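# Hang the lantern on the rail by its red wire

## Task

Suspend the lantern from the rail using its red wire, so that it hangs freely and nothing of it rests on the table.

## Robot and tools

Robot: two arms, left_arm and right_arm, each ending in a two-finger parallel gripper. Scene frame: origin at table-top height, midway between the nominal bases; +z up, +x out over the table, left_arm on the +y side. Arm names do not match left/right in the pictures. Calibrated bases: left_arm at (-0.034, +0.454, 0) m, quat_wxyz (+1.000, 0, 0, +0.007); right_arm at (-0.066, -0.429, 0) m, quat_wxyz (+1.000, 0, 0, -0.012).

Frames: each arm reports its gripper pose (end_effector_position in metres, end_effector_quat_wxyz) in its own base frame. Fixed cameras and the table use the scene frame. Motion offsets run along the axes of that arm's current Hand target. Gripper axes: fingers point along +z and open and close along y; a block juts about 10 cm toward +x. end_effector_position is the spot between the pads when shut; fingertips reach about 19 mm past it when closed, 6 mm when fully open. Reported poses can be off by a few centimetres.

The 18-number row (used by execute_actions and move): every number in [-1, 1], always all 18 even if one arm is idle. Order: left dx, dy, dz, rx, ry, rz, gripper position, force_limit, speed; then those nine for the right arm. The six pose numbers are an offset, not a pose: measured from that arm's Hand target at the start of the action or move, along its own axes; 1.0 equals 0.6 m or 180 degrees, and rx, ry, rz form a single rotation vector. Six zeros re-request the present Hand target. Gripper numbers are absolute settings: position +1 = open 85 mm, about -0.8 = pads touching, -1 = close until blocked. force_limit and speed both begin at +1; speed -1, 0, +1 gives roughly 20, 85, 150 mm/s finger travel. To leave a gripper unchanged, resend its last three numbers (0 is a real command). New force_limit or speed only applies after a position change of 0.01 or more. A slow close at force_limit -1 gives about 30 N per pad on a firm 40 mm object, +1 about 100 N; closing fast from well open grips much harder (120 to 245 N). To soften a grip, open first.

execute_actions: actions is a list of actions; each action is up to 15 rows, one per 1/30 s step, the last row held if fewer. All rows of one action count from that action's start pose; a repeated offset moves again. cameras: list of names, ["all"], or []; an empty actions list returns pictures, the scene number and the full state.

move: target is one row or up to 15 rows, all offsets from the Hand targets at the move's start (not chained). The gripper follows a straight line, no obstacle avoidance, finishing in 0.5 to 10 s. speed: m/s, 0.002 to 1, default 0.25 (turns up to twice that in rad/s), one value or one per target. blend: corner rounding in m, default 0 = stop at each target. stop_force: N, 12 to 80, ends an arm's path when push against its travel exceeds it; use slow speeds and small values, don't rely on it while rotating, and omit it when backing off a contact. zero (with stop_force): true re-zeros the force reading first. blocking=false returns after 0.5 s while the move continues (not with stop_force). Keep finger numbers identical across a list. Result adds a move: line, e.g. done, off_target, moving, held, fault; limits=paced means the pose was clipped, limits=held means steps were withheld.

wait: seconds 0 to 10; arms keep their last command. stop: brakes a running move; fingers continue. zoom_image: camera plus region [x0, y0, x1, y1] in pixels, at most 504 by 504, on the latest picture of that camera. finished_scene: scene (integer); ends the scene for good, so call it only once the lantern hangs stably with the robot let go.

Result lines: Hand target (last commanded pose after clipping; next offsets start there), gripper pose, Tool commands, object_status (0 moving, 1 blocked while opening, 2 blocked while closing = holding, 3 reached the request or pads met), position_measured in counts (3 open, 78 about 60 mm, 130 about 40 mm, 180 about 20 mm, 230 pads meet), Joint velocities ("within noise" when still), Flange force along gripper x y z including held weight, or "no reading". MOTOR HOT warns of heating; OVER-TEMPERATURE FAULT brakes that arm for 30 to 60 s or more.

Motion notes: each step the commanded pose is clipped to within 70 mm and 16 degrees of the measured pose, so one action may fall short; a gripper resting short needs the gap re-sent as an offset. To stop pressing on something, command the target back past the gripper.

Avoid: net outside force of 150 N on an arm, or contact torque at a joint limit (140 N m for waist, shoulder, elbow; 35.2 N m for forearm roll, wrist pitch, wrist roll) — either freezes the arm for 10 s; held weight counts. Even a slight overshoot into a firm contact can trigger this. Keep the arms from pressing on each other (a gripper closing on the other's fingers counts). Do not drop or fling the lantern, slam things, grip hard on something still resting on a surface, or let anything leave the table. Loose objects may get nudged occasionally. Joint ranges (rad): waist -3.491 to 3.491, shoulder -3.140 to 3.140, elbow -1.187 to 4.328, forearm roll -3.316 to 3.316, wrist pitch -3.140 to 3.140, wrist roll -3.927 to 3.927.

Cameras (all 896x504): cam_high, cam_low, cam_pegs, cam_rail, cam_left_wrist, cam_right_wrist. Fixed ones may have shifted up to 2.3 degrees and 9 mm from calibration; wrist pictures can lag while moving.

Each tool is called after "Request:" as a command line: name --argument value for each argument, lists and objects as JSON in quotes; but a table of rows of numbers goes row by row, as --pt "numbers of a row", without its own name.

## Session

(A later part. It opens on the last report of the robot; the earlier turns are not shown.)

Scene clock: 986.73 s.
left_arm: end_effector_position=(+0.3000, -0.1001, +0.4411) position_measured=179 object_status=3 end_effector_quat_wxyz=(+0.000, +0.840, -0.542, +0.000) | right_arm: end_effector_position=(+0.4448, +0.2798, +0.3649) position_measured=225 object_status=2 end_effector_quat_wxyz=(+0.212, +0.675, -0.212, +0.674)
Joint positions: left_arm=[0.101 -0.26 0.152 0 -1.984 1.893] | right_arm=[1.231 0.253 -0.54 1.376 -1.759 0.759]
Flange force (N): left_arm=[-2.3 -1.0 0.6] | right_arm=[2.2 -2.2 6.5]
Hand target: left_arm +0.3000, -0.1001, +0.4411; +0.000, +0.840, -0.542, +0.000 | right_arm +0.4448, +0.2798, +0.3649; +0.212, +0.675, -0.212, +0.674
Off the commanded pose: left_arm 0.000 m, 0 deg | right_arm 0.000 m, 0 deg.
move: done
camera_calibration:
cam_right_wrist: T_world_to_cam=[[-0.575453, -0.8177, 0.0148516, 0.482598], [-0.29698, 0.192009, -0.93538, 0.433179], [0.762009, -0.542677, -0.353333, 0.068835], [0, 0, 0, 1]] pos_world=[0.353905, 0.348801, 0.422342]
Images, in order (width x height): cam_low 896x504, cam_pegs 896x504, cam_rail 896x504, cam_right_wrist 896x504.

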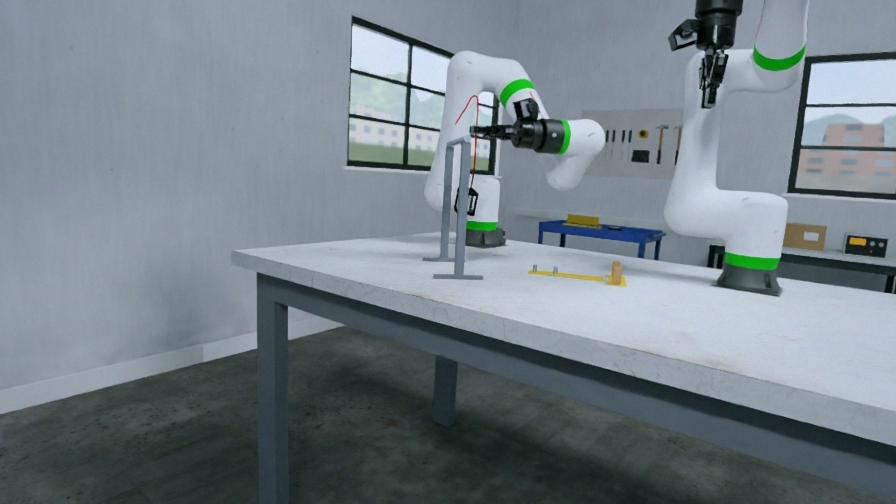

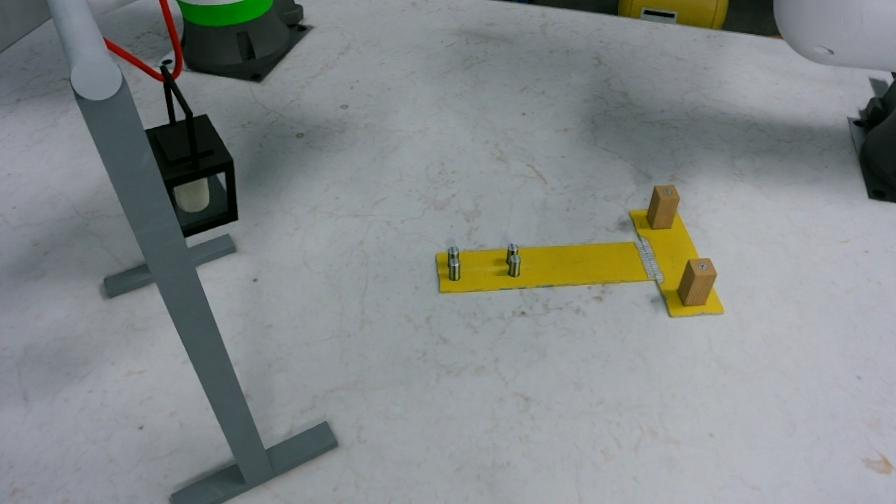

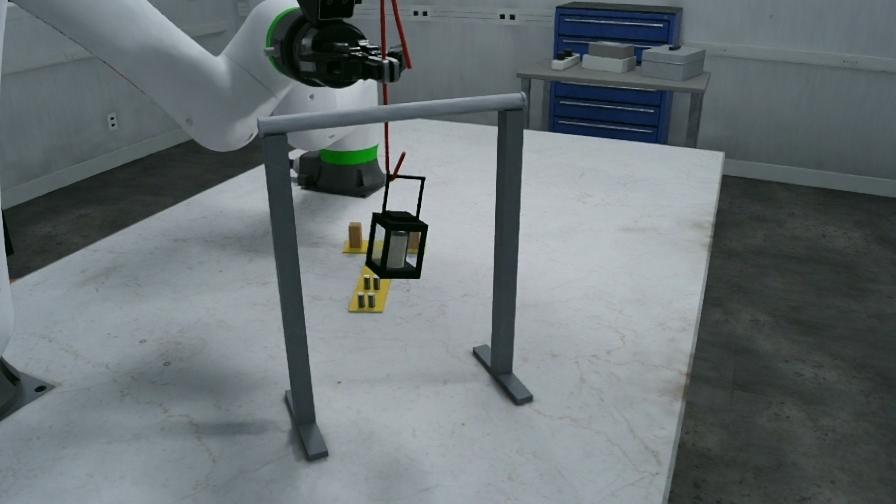

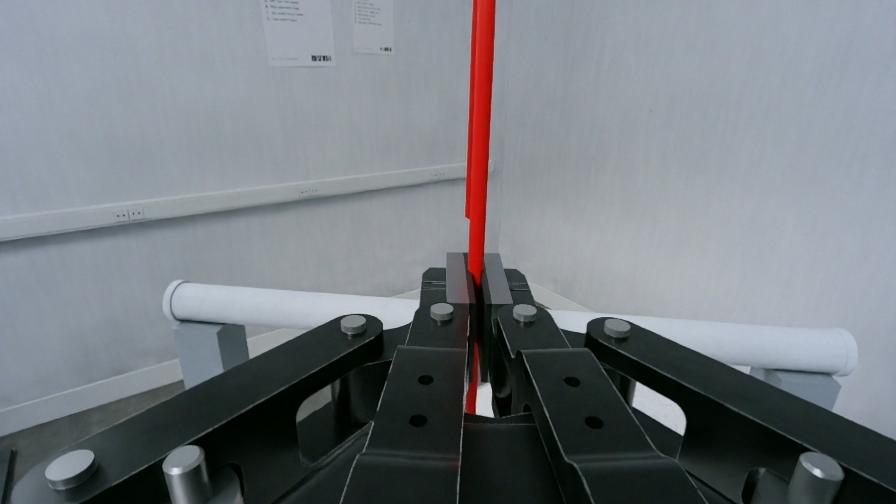

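Request:
move --target '[0,0,0,0,0,0,-0.4,-0.3,-0.8,0,0,0.0267,0,0,0,-1,0.4,-1]' --speed 0.04

Request:
move --target '[0,0,0,0,0,0,-0.4,-0.3,-0.8,-0.075,0,0,0,0,0,-1,0.4,-1]' --speed 0.025 --stop_force 12 --cameras '["cam_right_wrist","cam_rail","cam_low","cam_high"]'

Request:
zoom_image --camera "cam_low" --region '[400, 80, 520, 240]'

Request:
zoom_image --camera "cam_rail" --region '[250, 0, 540, 300]'

Request:
zoom_image --camera "cam_high" --region '[370, 50, 500, 210]'

Scene clock: 999.43 s.
left_arm: end_effector_position=(+0.3000, -0.1001, +0.4411) position_measured=179 object_status=3 end_effector_quat_wxyz=(+0.000, +0.840, -0.542, +0.000) | right_arm: end_effector_position=(+0.4580, +0.2707, +0.3649) position_measured=225 object_status=2 end_effector_quat_wxyz=(+0.212, +0.675, -0.212, +0.674)
Joint positions: left_arm=[0.101 -0.26 0.152 0 -1.984 1.893] | right_arm=[1.193 0.246 -0.55 1.404 -1.731 0.761]
Flange force (N): left_arm=[-2.1 -0.7 0.3] | right_arm=[2.1 -2.1 6.0]
Hand target: left_arm +0.3000, -0.1001, +0.4411; +0.000, +0.840, -0.542, +0.000 | right_arm +0.4580, +0.2707, +0.3649; +0.212, +0.675, -0.212, +0.674
Off the commanded pose: left_arm 0.000 m, 0 deg | right_arm 0.000 m, 0 deg.
move: done

Scene clock: 1001.83 s.
left_arm: end_effector_position=(+0.3000, -0.1001, +0.4411) position_measured=179 object_status=3 end_effector_quat_wxyz=(+0.000, +0.840, -0.542, +0.000) | right_arm: end_effector_position=(+0.4580, +0.2707, +0.3199) position_measured=225 object_status=2 end_effector_quat_wxyz=(+0.212, +0.675, -0.212, +0.674)
Joint positions: left_arm=[0.101 -0.26 0.152 0 -1.984 1.893] | right_arm=[1.198 0.306 -0.589 1.385 -1.717 0.661]
Flange force (N): left_arm=[-2.4 -0.2 0.7] | right_arm=[2.2 -1.8 6.1]
Hand target: left_arm +0.3000, -0.1001, +0.4411; +0.000, +0.840, -0.542, +0.000 | right_arm +0.4580, +0.2707, +0.3199; +0.212, +0.675, -0.212, +0.674
Off the commanded pose: left_arm 0.000 m, 0 deg | right_arm 0.000 m, 0 deg.
move: done
camera_calibration:
cam_right_wrist: T_world_to_cam=[[-0.575453, -0.8177, 0.0148516, 0.483365], [-0.29698, 0.192009, -0.93538, 0.396632], [0.762009, -0.542677, -0.353333, 0.037979], [0, 0, 0, 1]] pos_world=[0.367005, 0.339701, 0.377242]
Images, in order (width x height): cam_high 896x504, cam_low 896x504, cam_rail 896x504, cam_right_wrist 896x504.

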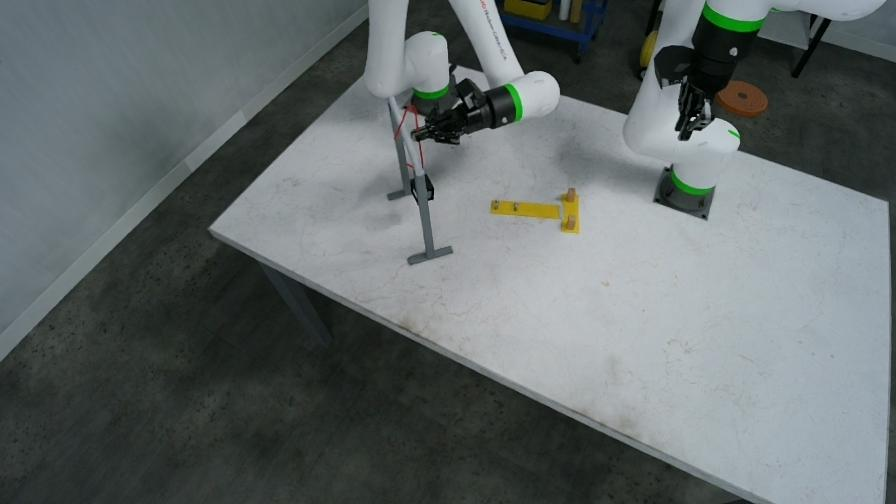

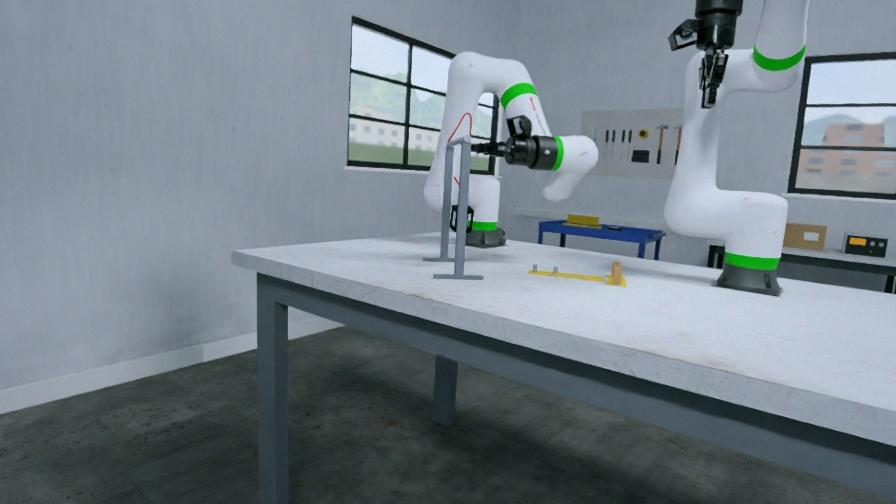

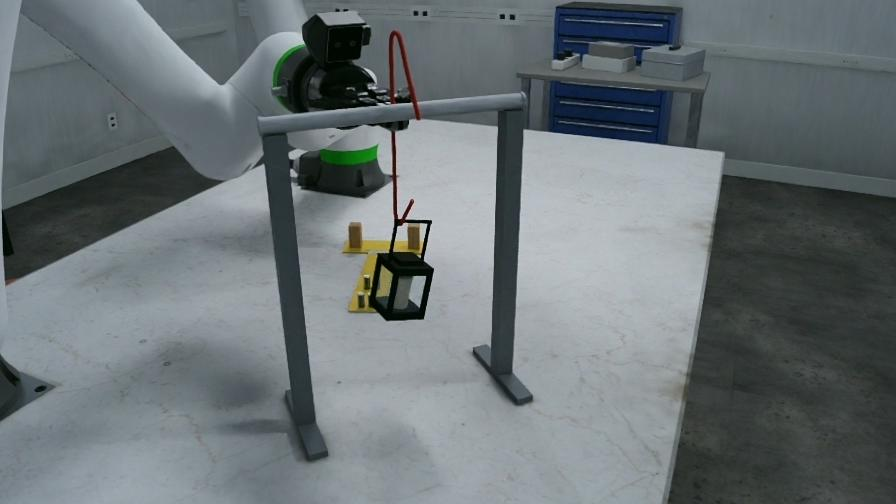

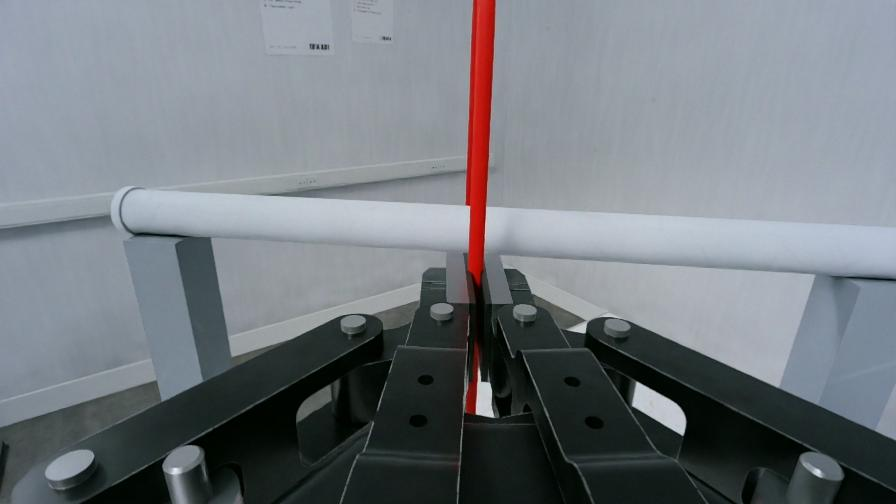

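Scaled by 3.150.

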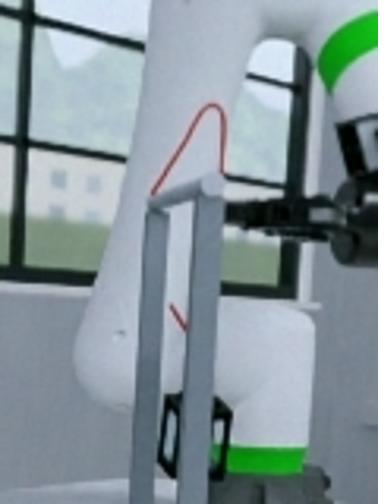

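Scaled by 1.680.

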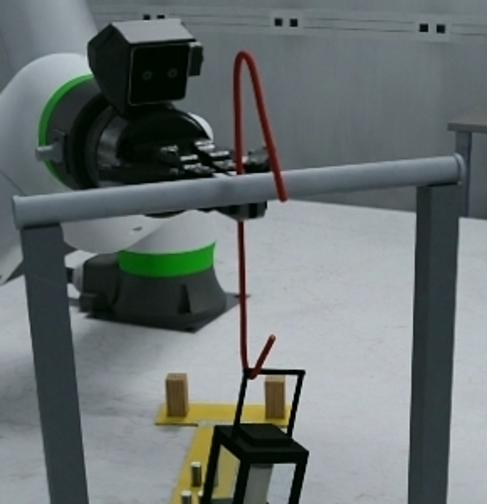

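Scaled by 3.150.

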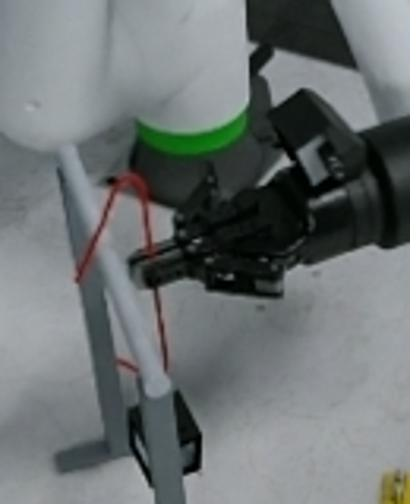

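Request:
move --target '[0,0,0,0,0,0,-0.4,-0.3,-0.8,-0.08,0,0.0117,0,0,0,-1,0.4,-1]' --speed 0.02 --stop_force 12 --cameras '["cam_right_wrist","cam_rail","cam_low","cam_high"]'

Request:
zoom_image --camera "cam_low" --region '[400, 80, 520, 240]'

Request:
zoom_image --camera "cam_rail" --region '[250, 0, 540, 300]'

Request:
zoom_image --camera "cam_high" --region '[370, 50, 500, 210]'

Scene clock: 1010.27 s.
left_arm: end_effector_position=(+0.3000, -0.1001, +0.4411) position_measured=179 object_status=3 end_effector_quat_wxyz=(+0.000, +0.840, -0.542, +0.000) | right_arm: end_effector_position=(+0.4637, +0.2667, +0.2719) position_measured=225 object_status=2 end_effector_quat_wxyz=(+0.212, +0.675, -0.212, +0.674)
Joint positions: left_arm=[0.101 -0.26 0.152 0 -1.984 1.893] | right_arm=[1.185 0.379 -0.623 1.382 -1.69 0.556]
Flange force (N): left_arm=[-2.5 -0.4 0.4] | right_arm=[6.3 -1.6 7.0]
Hand target: left_arm +0.3000, -0.1001, +0.4411; +0.000, +0.840, -0.542, +0.000 | right_arm +0.4637, +0.2667, +0.2719; +0.212, +0.675, -0.212, +0.674
Off the commanded pose: left_arm 0.000 m, 0 deg | right_arm 0.000 m, 0 deg.
move: done
camera_calibration:
cam_right_wrist: T_world_to_cam=[[-0.575434, -0.817712, 0.0149048, 0.484124], [-0.297084, 0.192013, -0.935346, 0.35425], [0.761982, -0.542658, -0.35342, 0.0144612], [0, 0, 0, 1]] pos_world=[0.372805, 0.335701, 0.329242]
Images, in order (width x height): cam_high 896x504, cam_low 896x504, cam_rail 896x504, cam_right_wrist 896x504.

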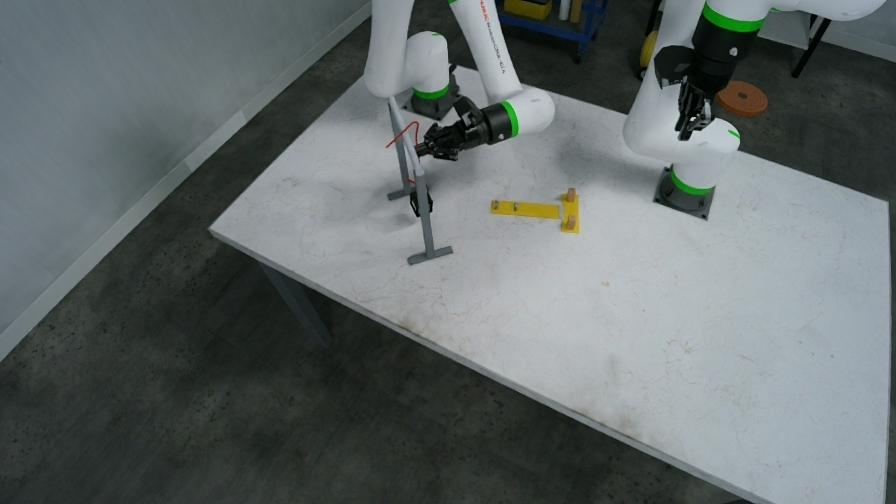

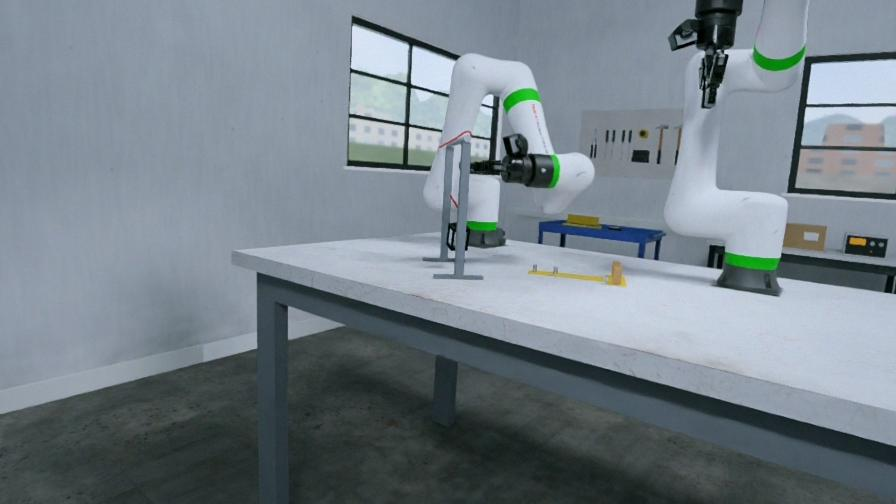

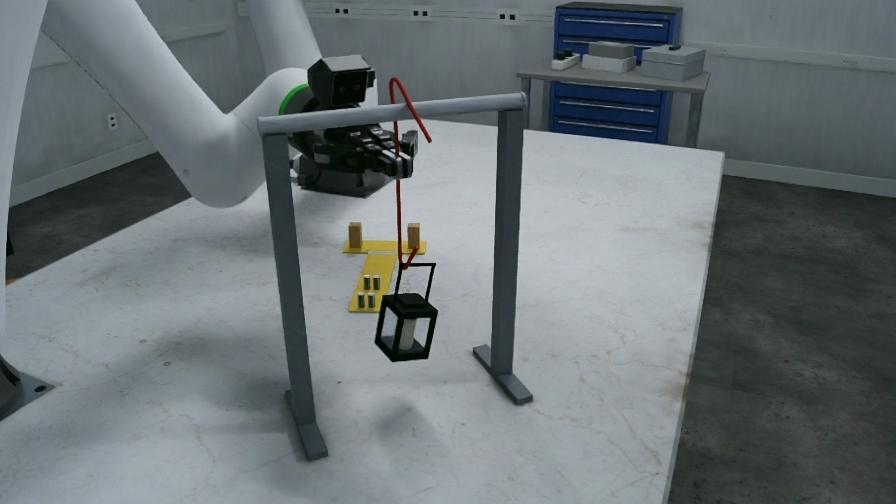

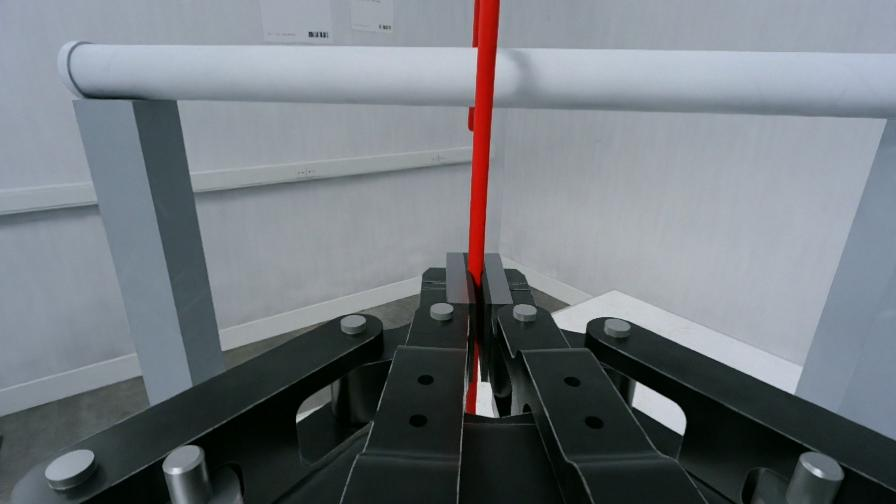

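Scaled by 3.150.

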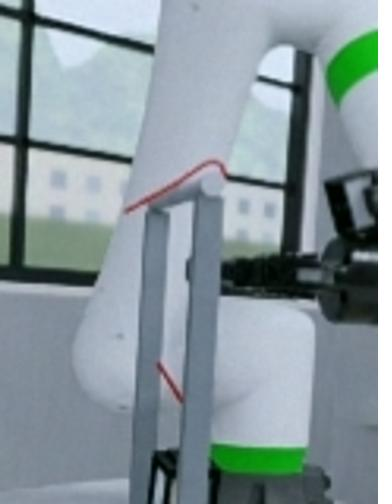

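Scaled by 1.680.

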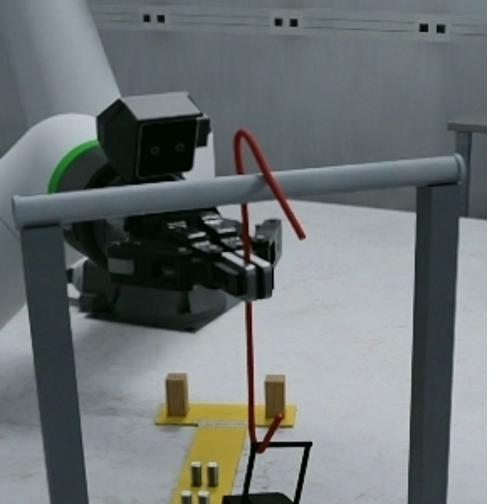

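Scaled by 3.150.

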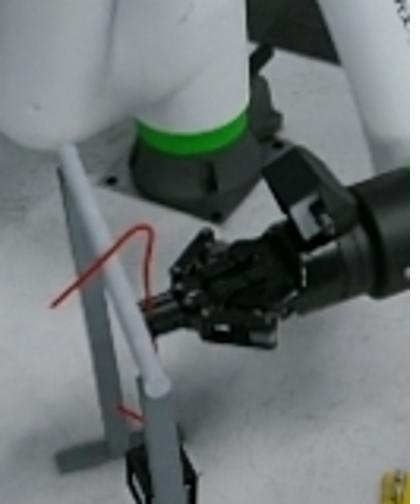

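Request:
move --target '[0,0,0,0,0,0,-0.4,-0.3,-0.8,0.02,0,0,0,0,0,-1,0.4,-1]' --speed 0.03 --cameras '["cam_right_wrist","cam_rail","cam_low","cam_high"]'

Request:
zoom_image --camera "cam_low" --region '[400, 80, 520, 240]'

Request:
zoom_image --camera "cam_rail" --region '[250, 0, 540, 300]'

Scene clock: 1016.43 s.
left_arm: end_effector_position=(+0.3000, -0.1001, +0.4411) position_measured=179 object_status=3 end_effector_quat_wxyz=(+0.000, +0.840, -0.542, +0.000) | right_arm: end_effector_position=(+0.4637, +0.2667, +0.2840) position_measured=225 object_status=2 end_effector_quat_wxyz=(+0.212, +0.675, -0.212, +0.674)
Joint positions: left_arm=[0.101 -0.26 0.152 0 -1.984 1.893] | right_arm=[1.183 0.359 -0.617 1.386 -1.694 0.582]
Flange force (N): left_arm=[-1.7 -0.3 0.4] | right_arm=[2.1 -2.1 7.1]
Hand target: left_arm +0.3000, -0.1001, +0.4411; +0.000, +0.840, -0.542, +0.000 | right_arm +0.4637, +0.2667, +0.2839; +0.212, +0.675, -0.212, +0.674
Off the commanded pose: left_arm 0.000 m, 0 deg | right_arm 0.000 m, 0 deg.
move: done
camera_calibration:
cam_right_wrist: T_world_to_cam=[[-0.575453, -0.8177, 0.0148516, 0.483965], [-0.29698, 0.192009, -0.93538, 0.365542], [0.762009, -0.542677, -0.353333, 0.018704], [0, 0, 0, 1]] pos_world=[0.372805, 0.335701, 0.341342]
Images, in order (width x height): cam_high 896x504, cam_low 896x504, cam_rail 896x504, cam_right_wrist 896x504.

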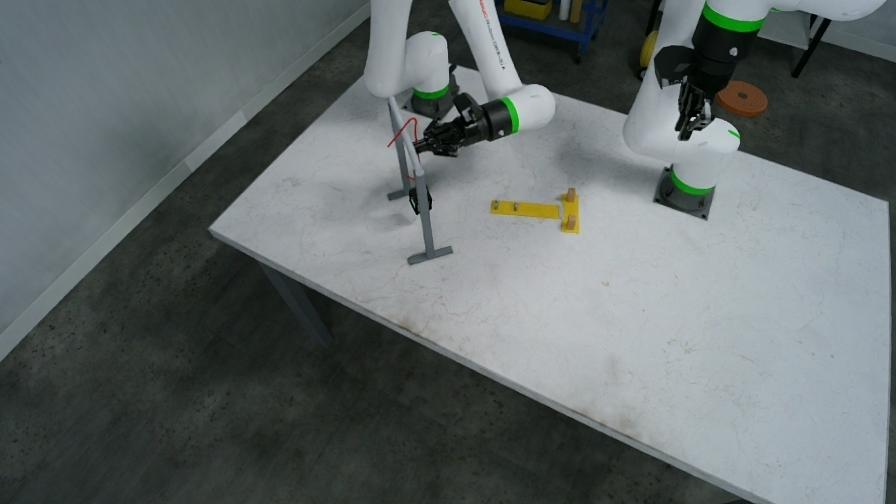

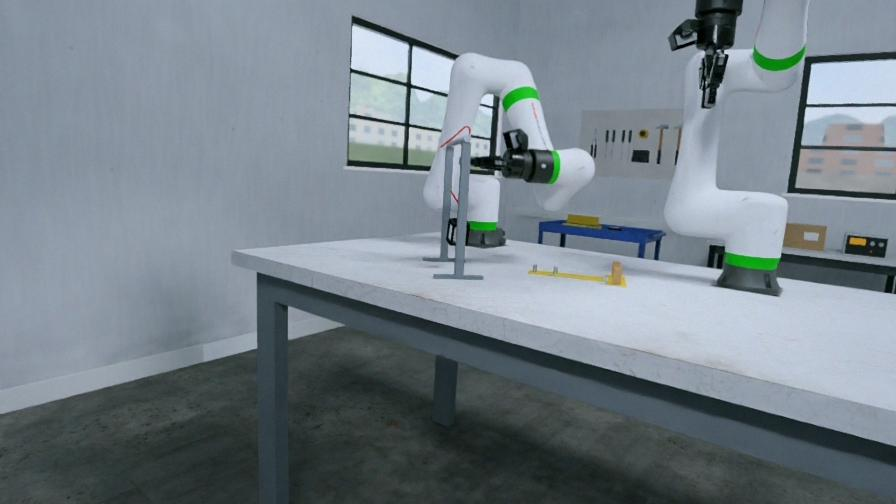

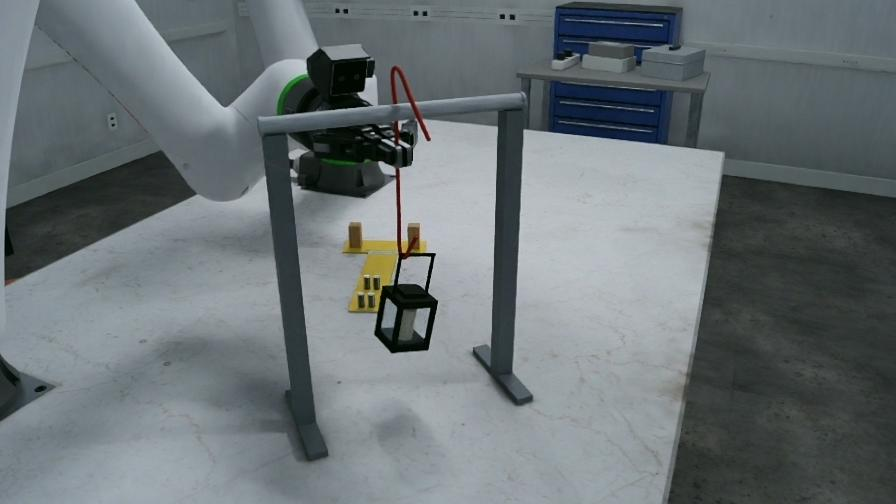

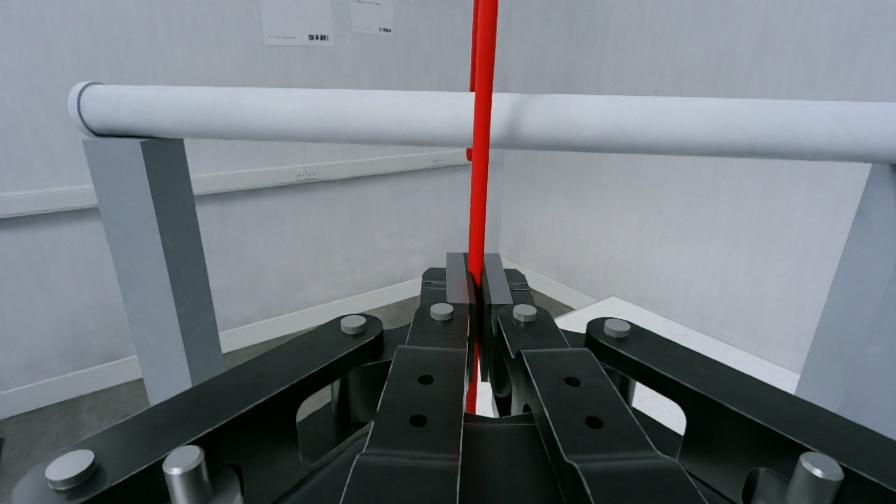

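Scaled by 3.150.

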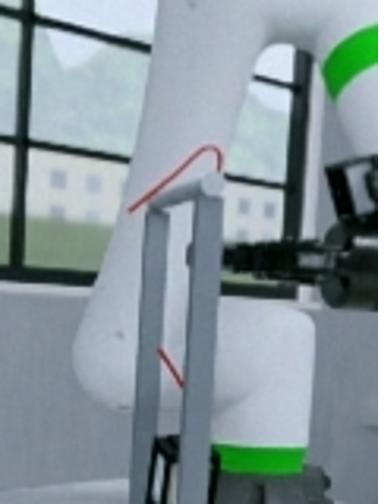

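Scaled by 1.680.

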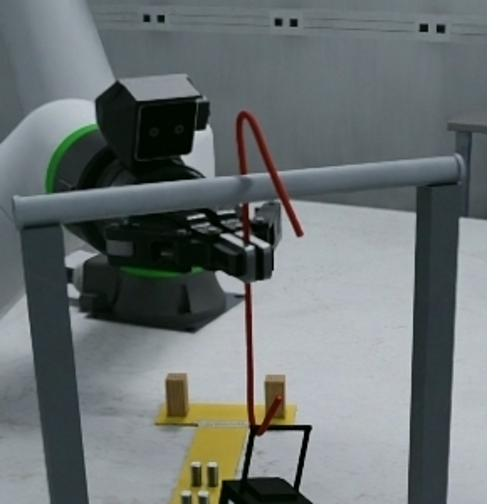

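Request:
move --pt "0 0 0 0 0 0 -0.4 -0.3 -0.8 0 0 0.005 0 0 0 -1 0.4 -1" --pt "0 0 0 0 0 0 -0.4 -0.3 -0.8 -0.015 0 0.005 0 0 0 -1 0.4 -1" --speed 0.015 --cameras '["cam_right_wrist","cam_rail","cam_low","cam_high"]'

Request:
zoom_image --camera "cam_low" --region '[420, 100, 500, 260]'

Request:
zoom_image --camera "cam_high" --region '[370, 80, 450, 220]'

Scene clock: 1028.03 s.
left_arm: end_effector_position=(+0.3000, -0.1001, +0.4411) position_measured=179 object_status=3 end_effector_quat_wxyz=(+0.000, +0.840, -0.542, +0.000) | right_arm: end_effector_position=(+0.4662, +0.2650, +0.2749) position_measured=225 object_status=2 end_effector_quat_wxyz=(+0.212, +0.675, -0.212, +0.674)
Joint positions: left_arm=[0.101 -0.26 0.152 0 -1.984 1.893] | right_arm=[1.177 0.373 -0.624 1.389 -1.687 0.563]
Flange force (N): left_arm=[-2.1 -0.8 -0.2] | right_arm=[2.0 -1.8 6.8]
Hand target: left_arm +0.3000, -0.1001, +0.4411; +0.000, +0.840, -0.542, +0.000 | right_arm +0.4662, +0.2650, +0.2749; +0.212, +0.675, -0.212, +0.674
Off the commanded pose: left_arm 0.000 m, 0 deg | right_arm 0.000 m, 0 deg.
move: done
camera_calibration:
cam_right_wrist: T_world_to_cam=[[-0.575435, -0.817711, 0.0149053, 0.48407], [-0.297013, 0.191962, -0.935379, 0.358097], [0.762009, -0.542677, -0.353333, 0.0127372], [0, 0, 0, 1]] pos_world=[0.375205, 0.334001, 0.332242]
Images, in order (width x height): cam_high 896x504, cam_low 896x504, cam_rail 896x504, cam_right_wrist 896x504.

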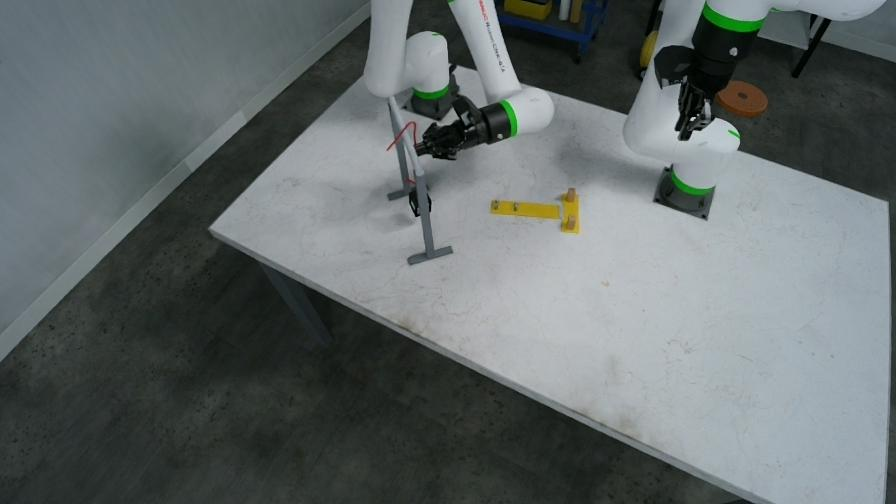

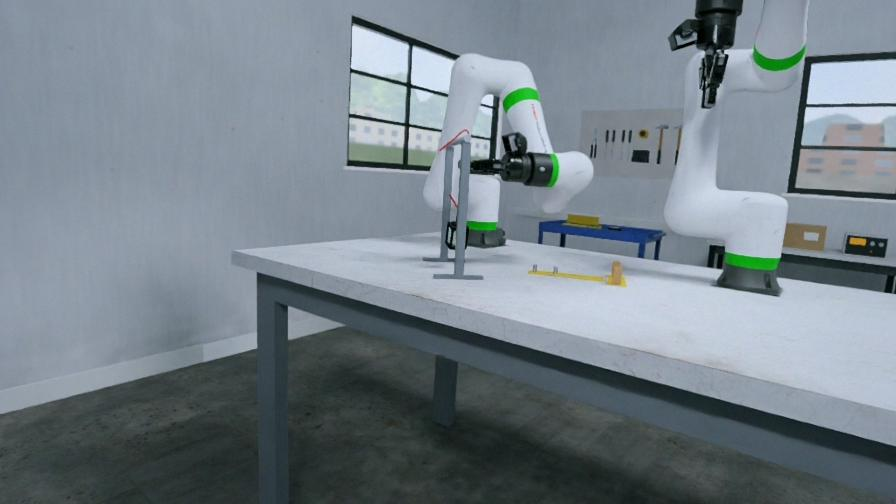

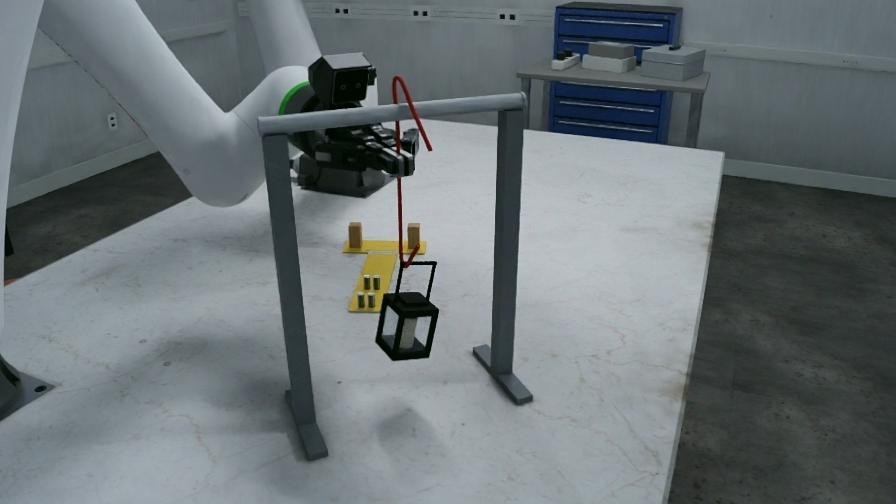

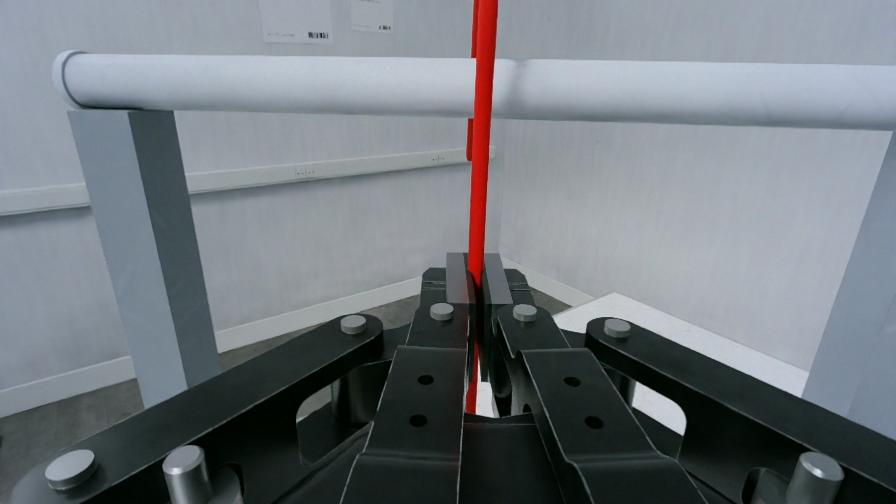

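Scaled by 3.150.

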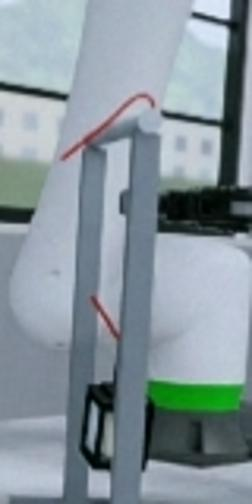

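Scaled by 3.600.

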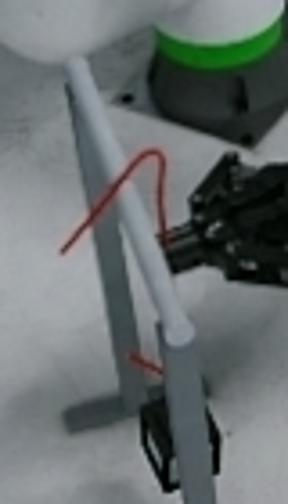

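Request:
move --pt "0 0 0 0 0 0 -0.4 -0.3 -0.8 -0.003 0 0 0 0 0 -1 0.4 -1" --pt "0 0 0 0 0 0 -0.4 -0.3 -0.8 -0.003 0 0 0 0 0 -0.6 0.4 -1" --speed 0.01 --cameras '["cam_right_wrist","cam_rail","cam_low","cam_high"]'

Request:
zoom_image --camera "cam_rail" --region '[250, 40, 540, 360]'

Request:
zoom_image --camera "cam_low" --region '[420, 100, 500, 260]'

Request:
zoom_image --camera "cam_high" --region '[370, 80, 450, 220]'

Scene clock: 1033.70 s.
left_arm: end_effector_position=(+0.3000, -0.1001, +0.4411) position_measured=179 object_status=3 end_effector_quat_wxyz=(+0.000, +0.840, -0.542, +0.000) | right_arm: end_effector_position=(+0.4662, +0.2650, +0.2731) position_measured=205 object_status=0 end_effector_quat_wxyz=(+0.212, +0.675, -0.212, +0.674)
Joint positions: left_arm=[0.101 -0.26 0.152 0 -1.984 1.893] | right_arm=[1.177 0.376 -0.624 1.388 -1.686 0.559]
Flange force (N): left_arm=[-2.2 -0.5 0.8] | right_arm=[3.7 -2.0 6.5]
Hand target: left_arm +0.3000, -0.1001, +0.4411; +0.000, +0.840, -0.542, +0.000 | right_arm +0.4662, +0.2650, +0.2731; +0.212, +0.675, -0.212, +0.674
Off the commanded pose: left_arm 0.000 m, 0 deg | right_arm 0.000 m, 0 deg.
move: done
camera_calibration:
cam_right_wrist: T_world_to_cam=[[-0.575453, -0.8177, 0.0148516, 0.484118], [-0.29698, 0.192009, -0.93538, 0.356385], [0.762009, -0.542677, -0.353333, 0.0121013], [0, 0, 0, 1]] pos_world=[0.375205, 0.334001, 0.330442]
Images, in order (width x height): cam_high 896x504, cam_low 896x504, cam_rail 896x504, cam_right_wrist 896x504.

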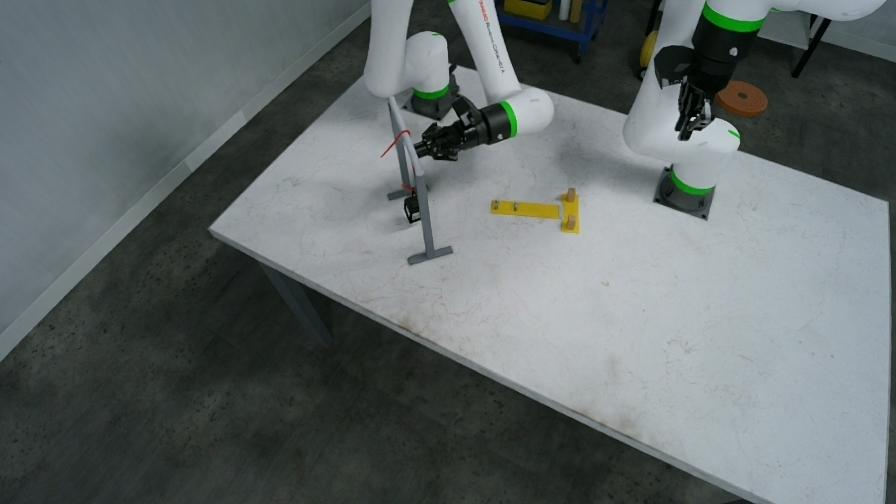

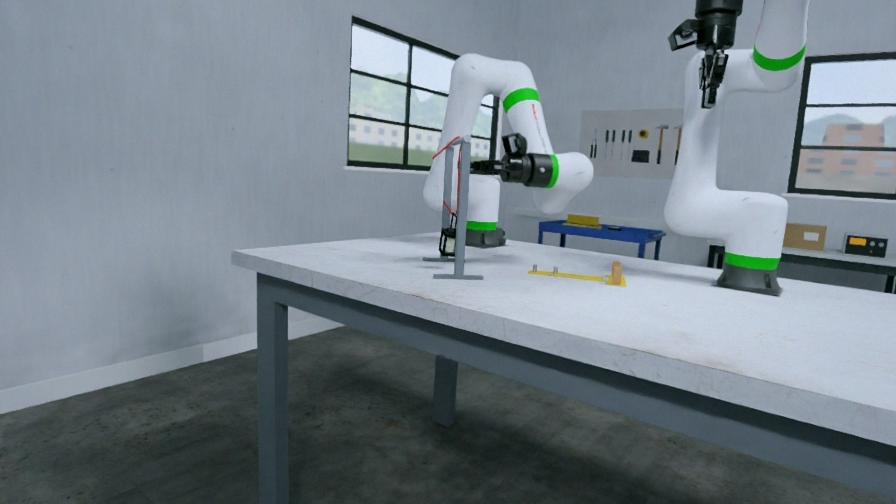

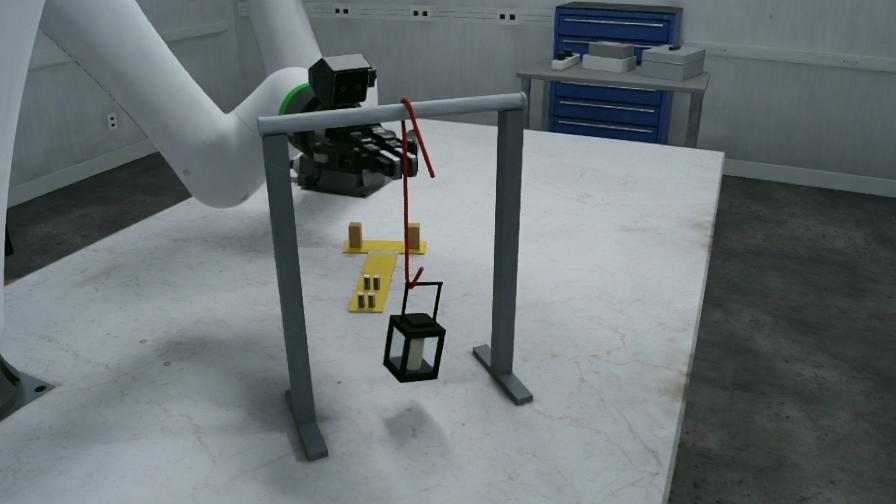

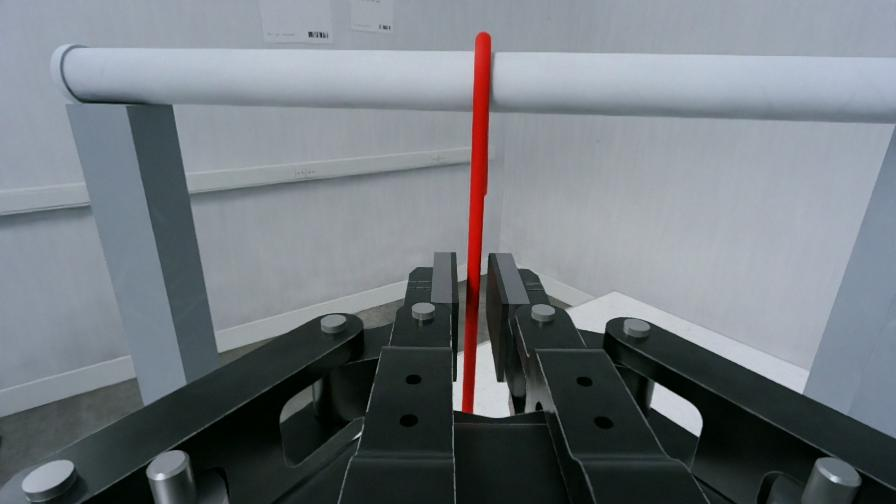

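Scaled by 1.575.

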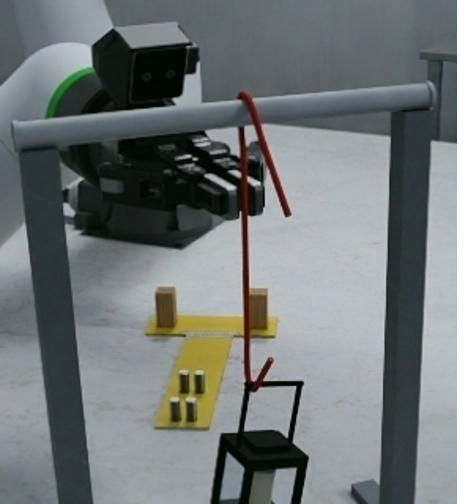

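Scaled by 3.150.

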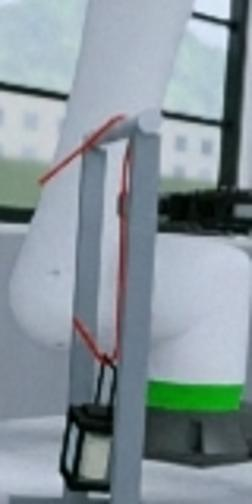

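Scaled by 3.600.

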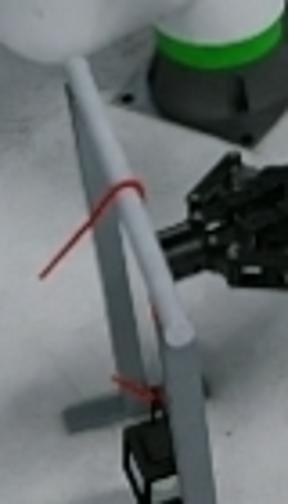

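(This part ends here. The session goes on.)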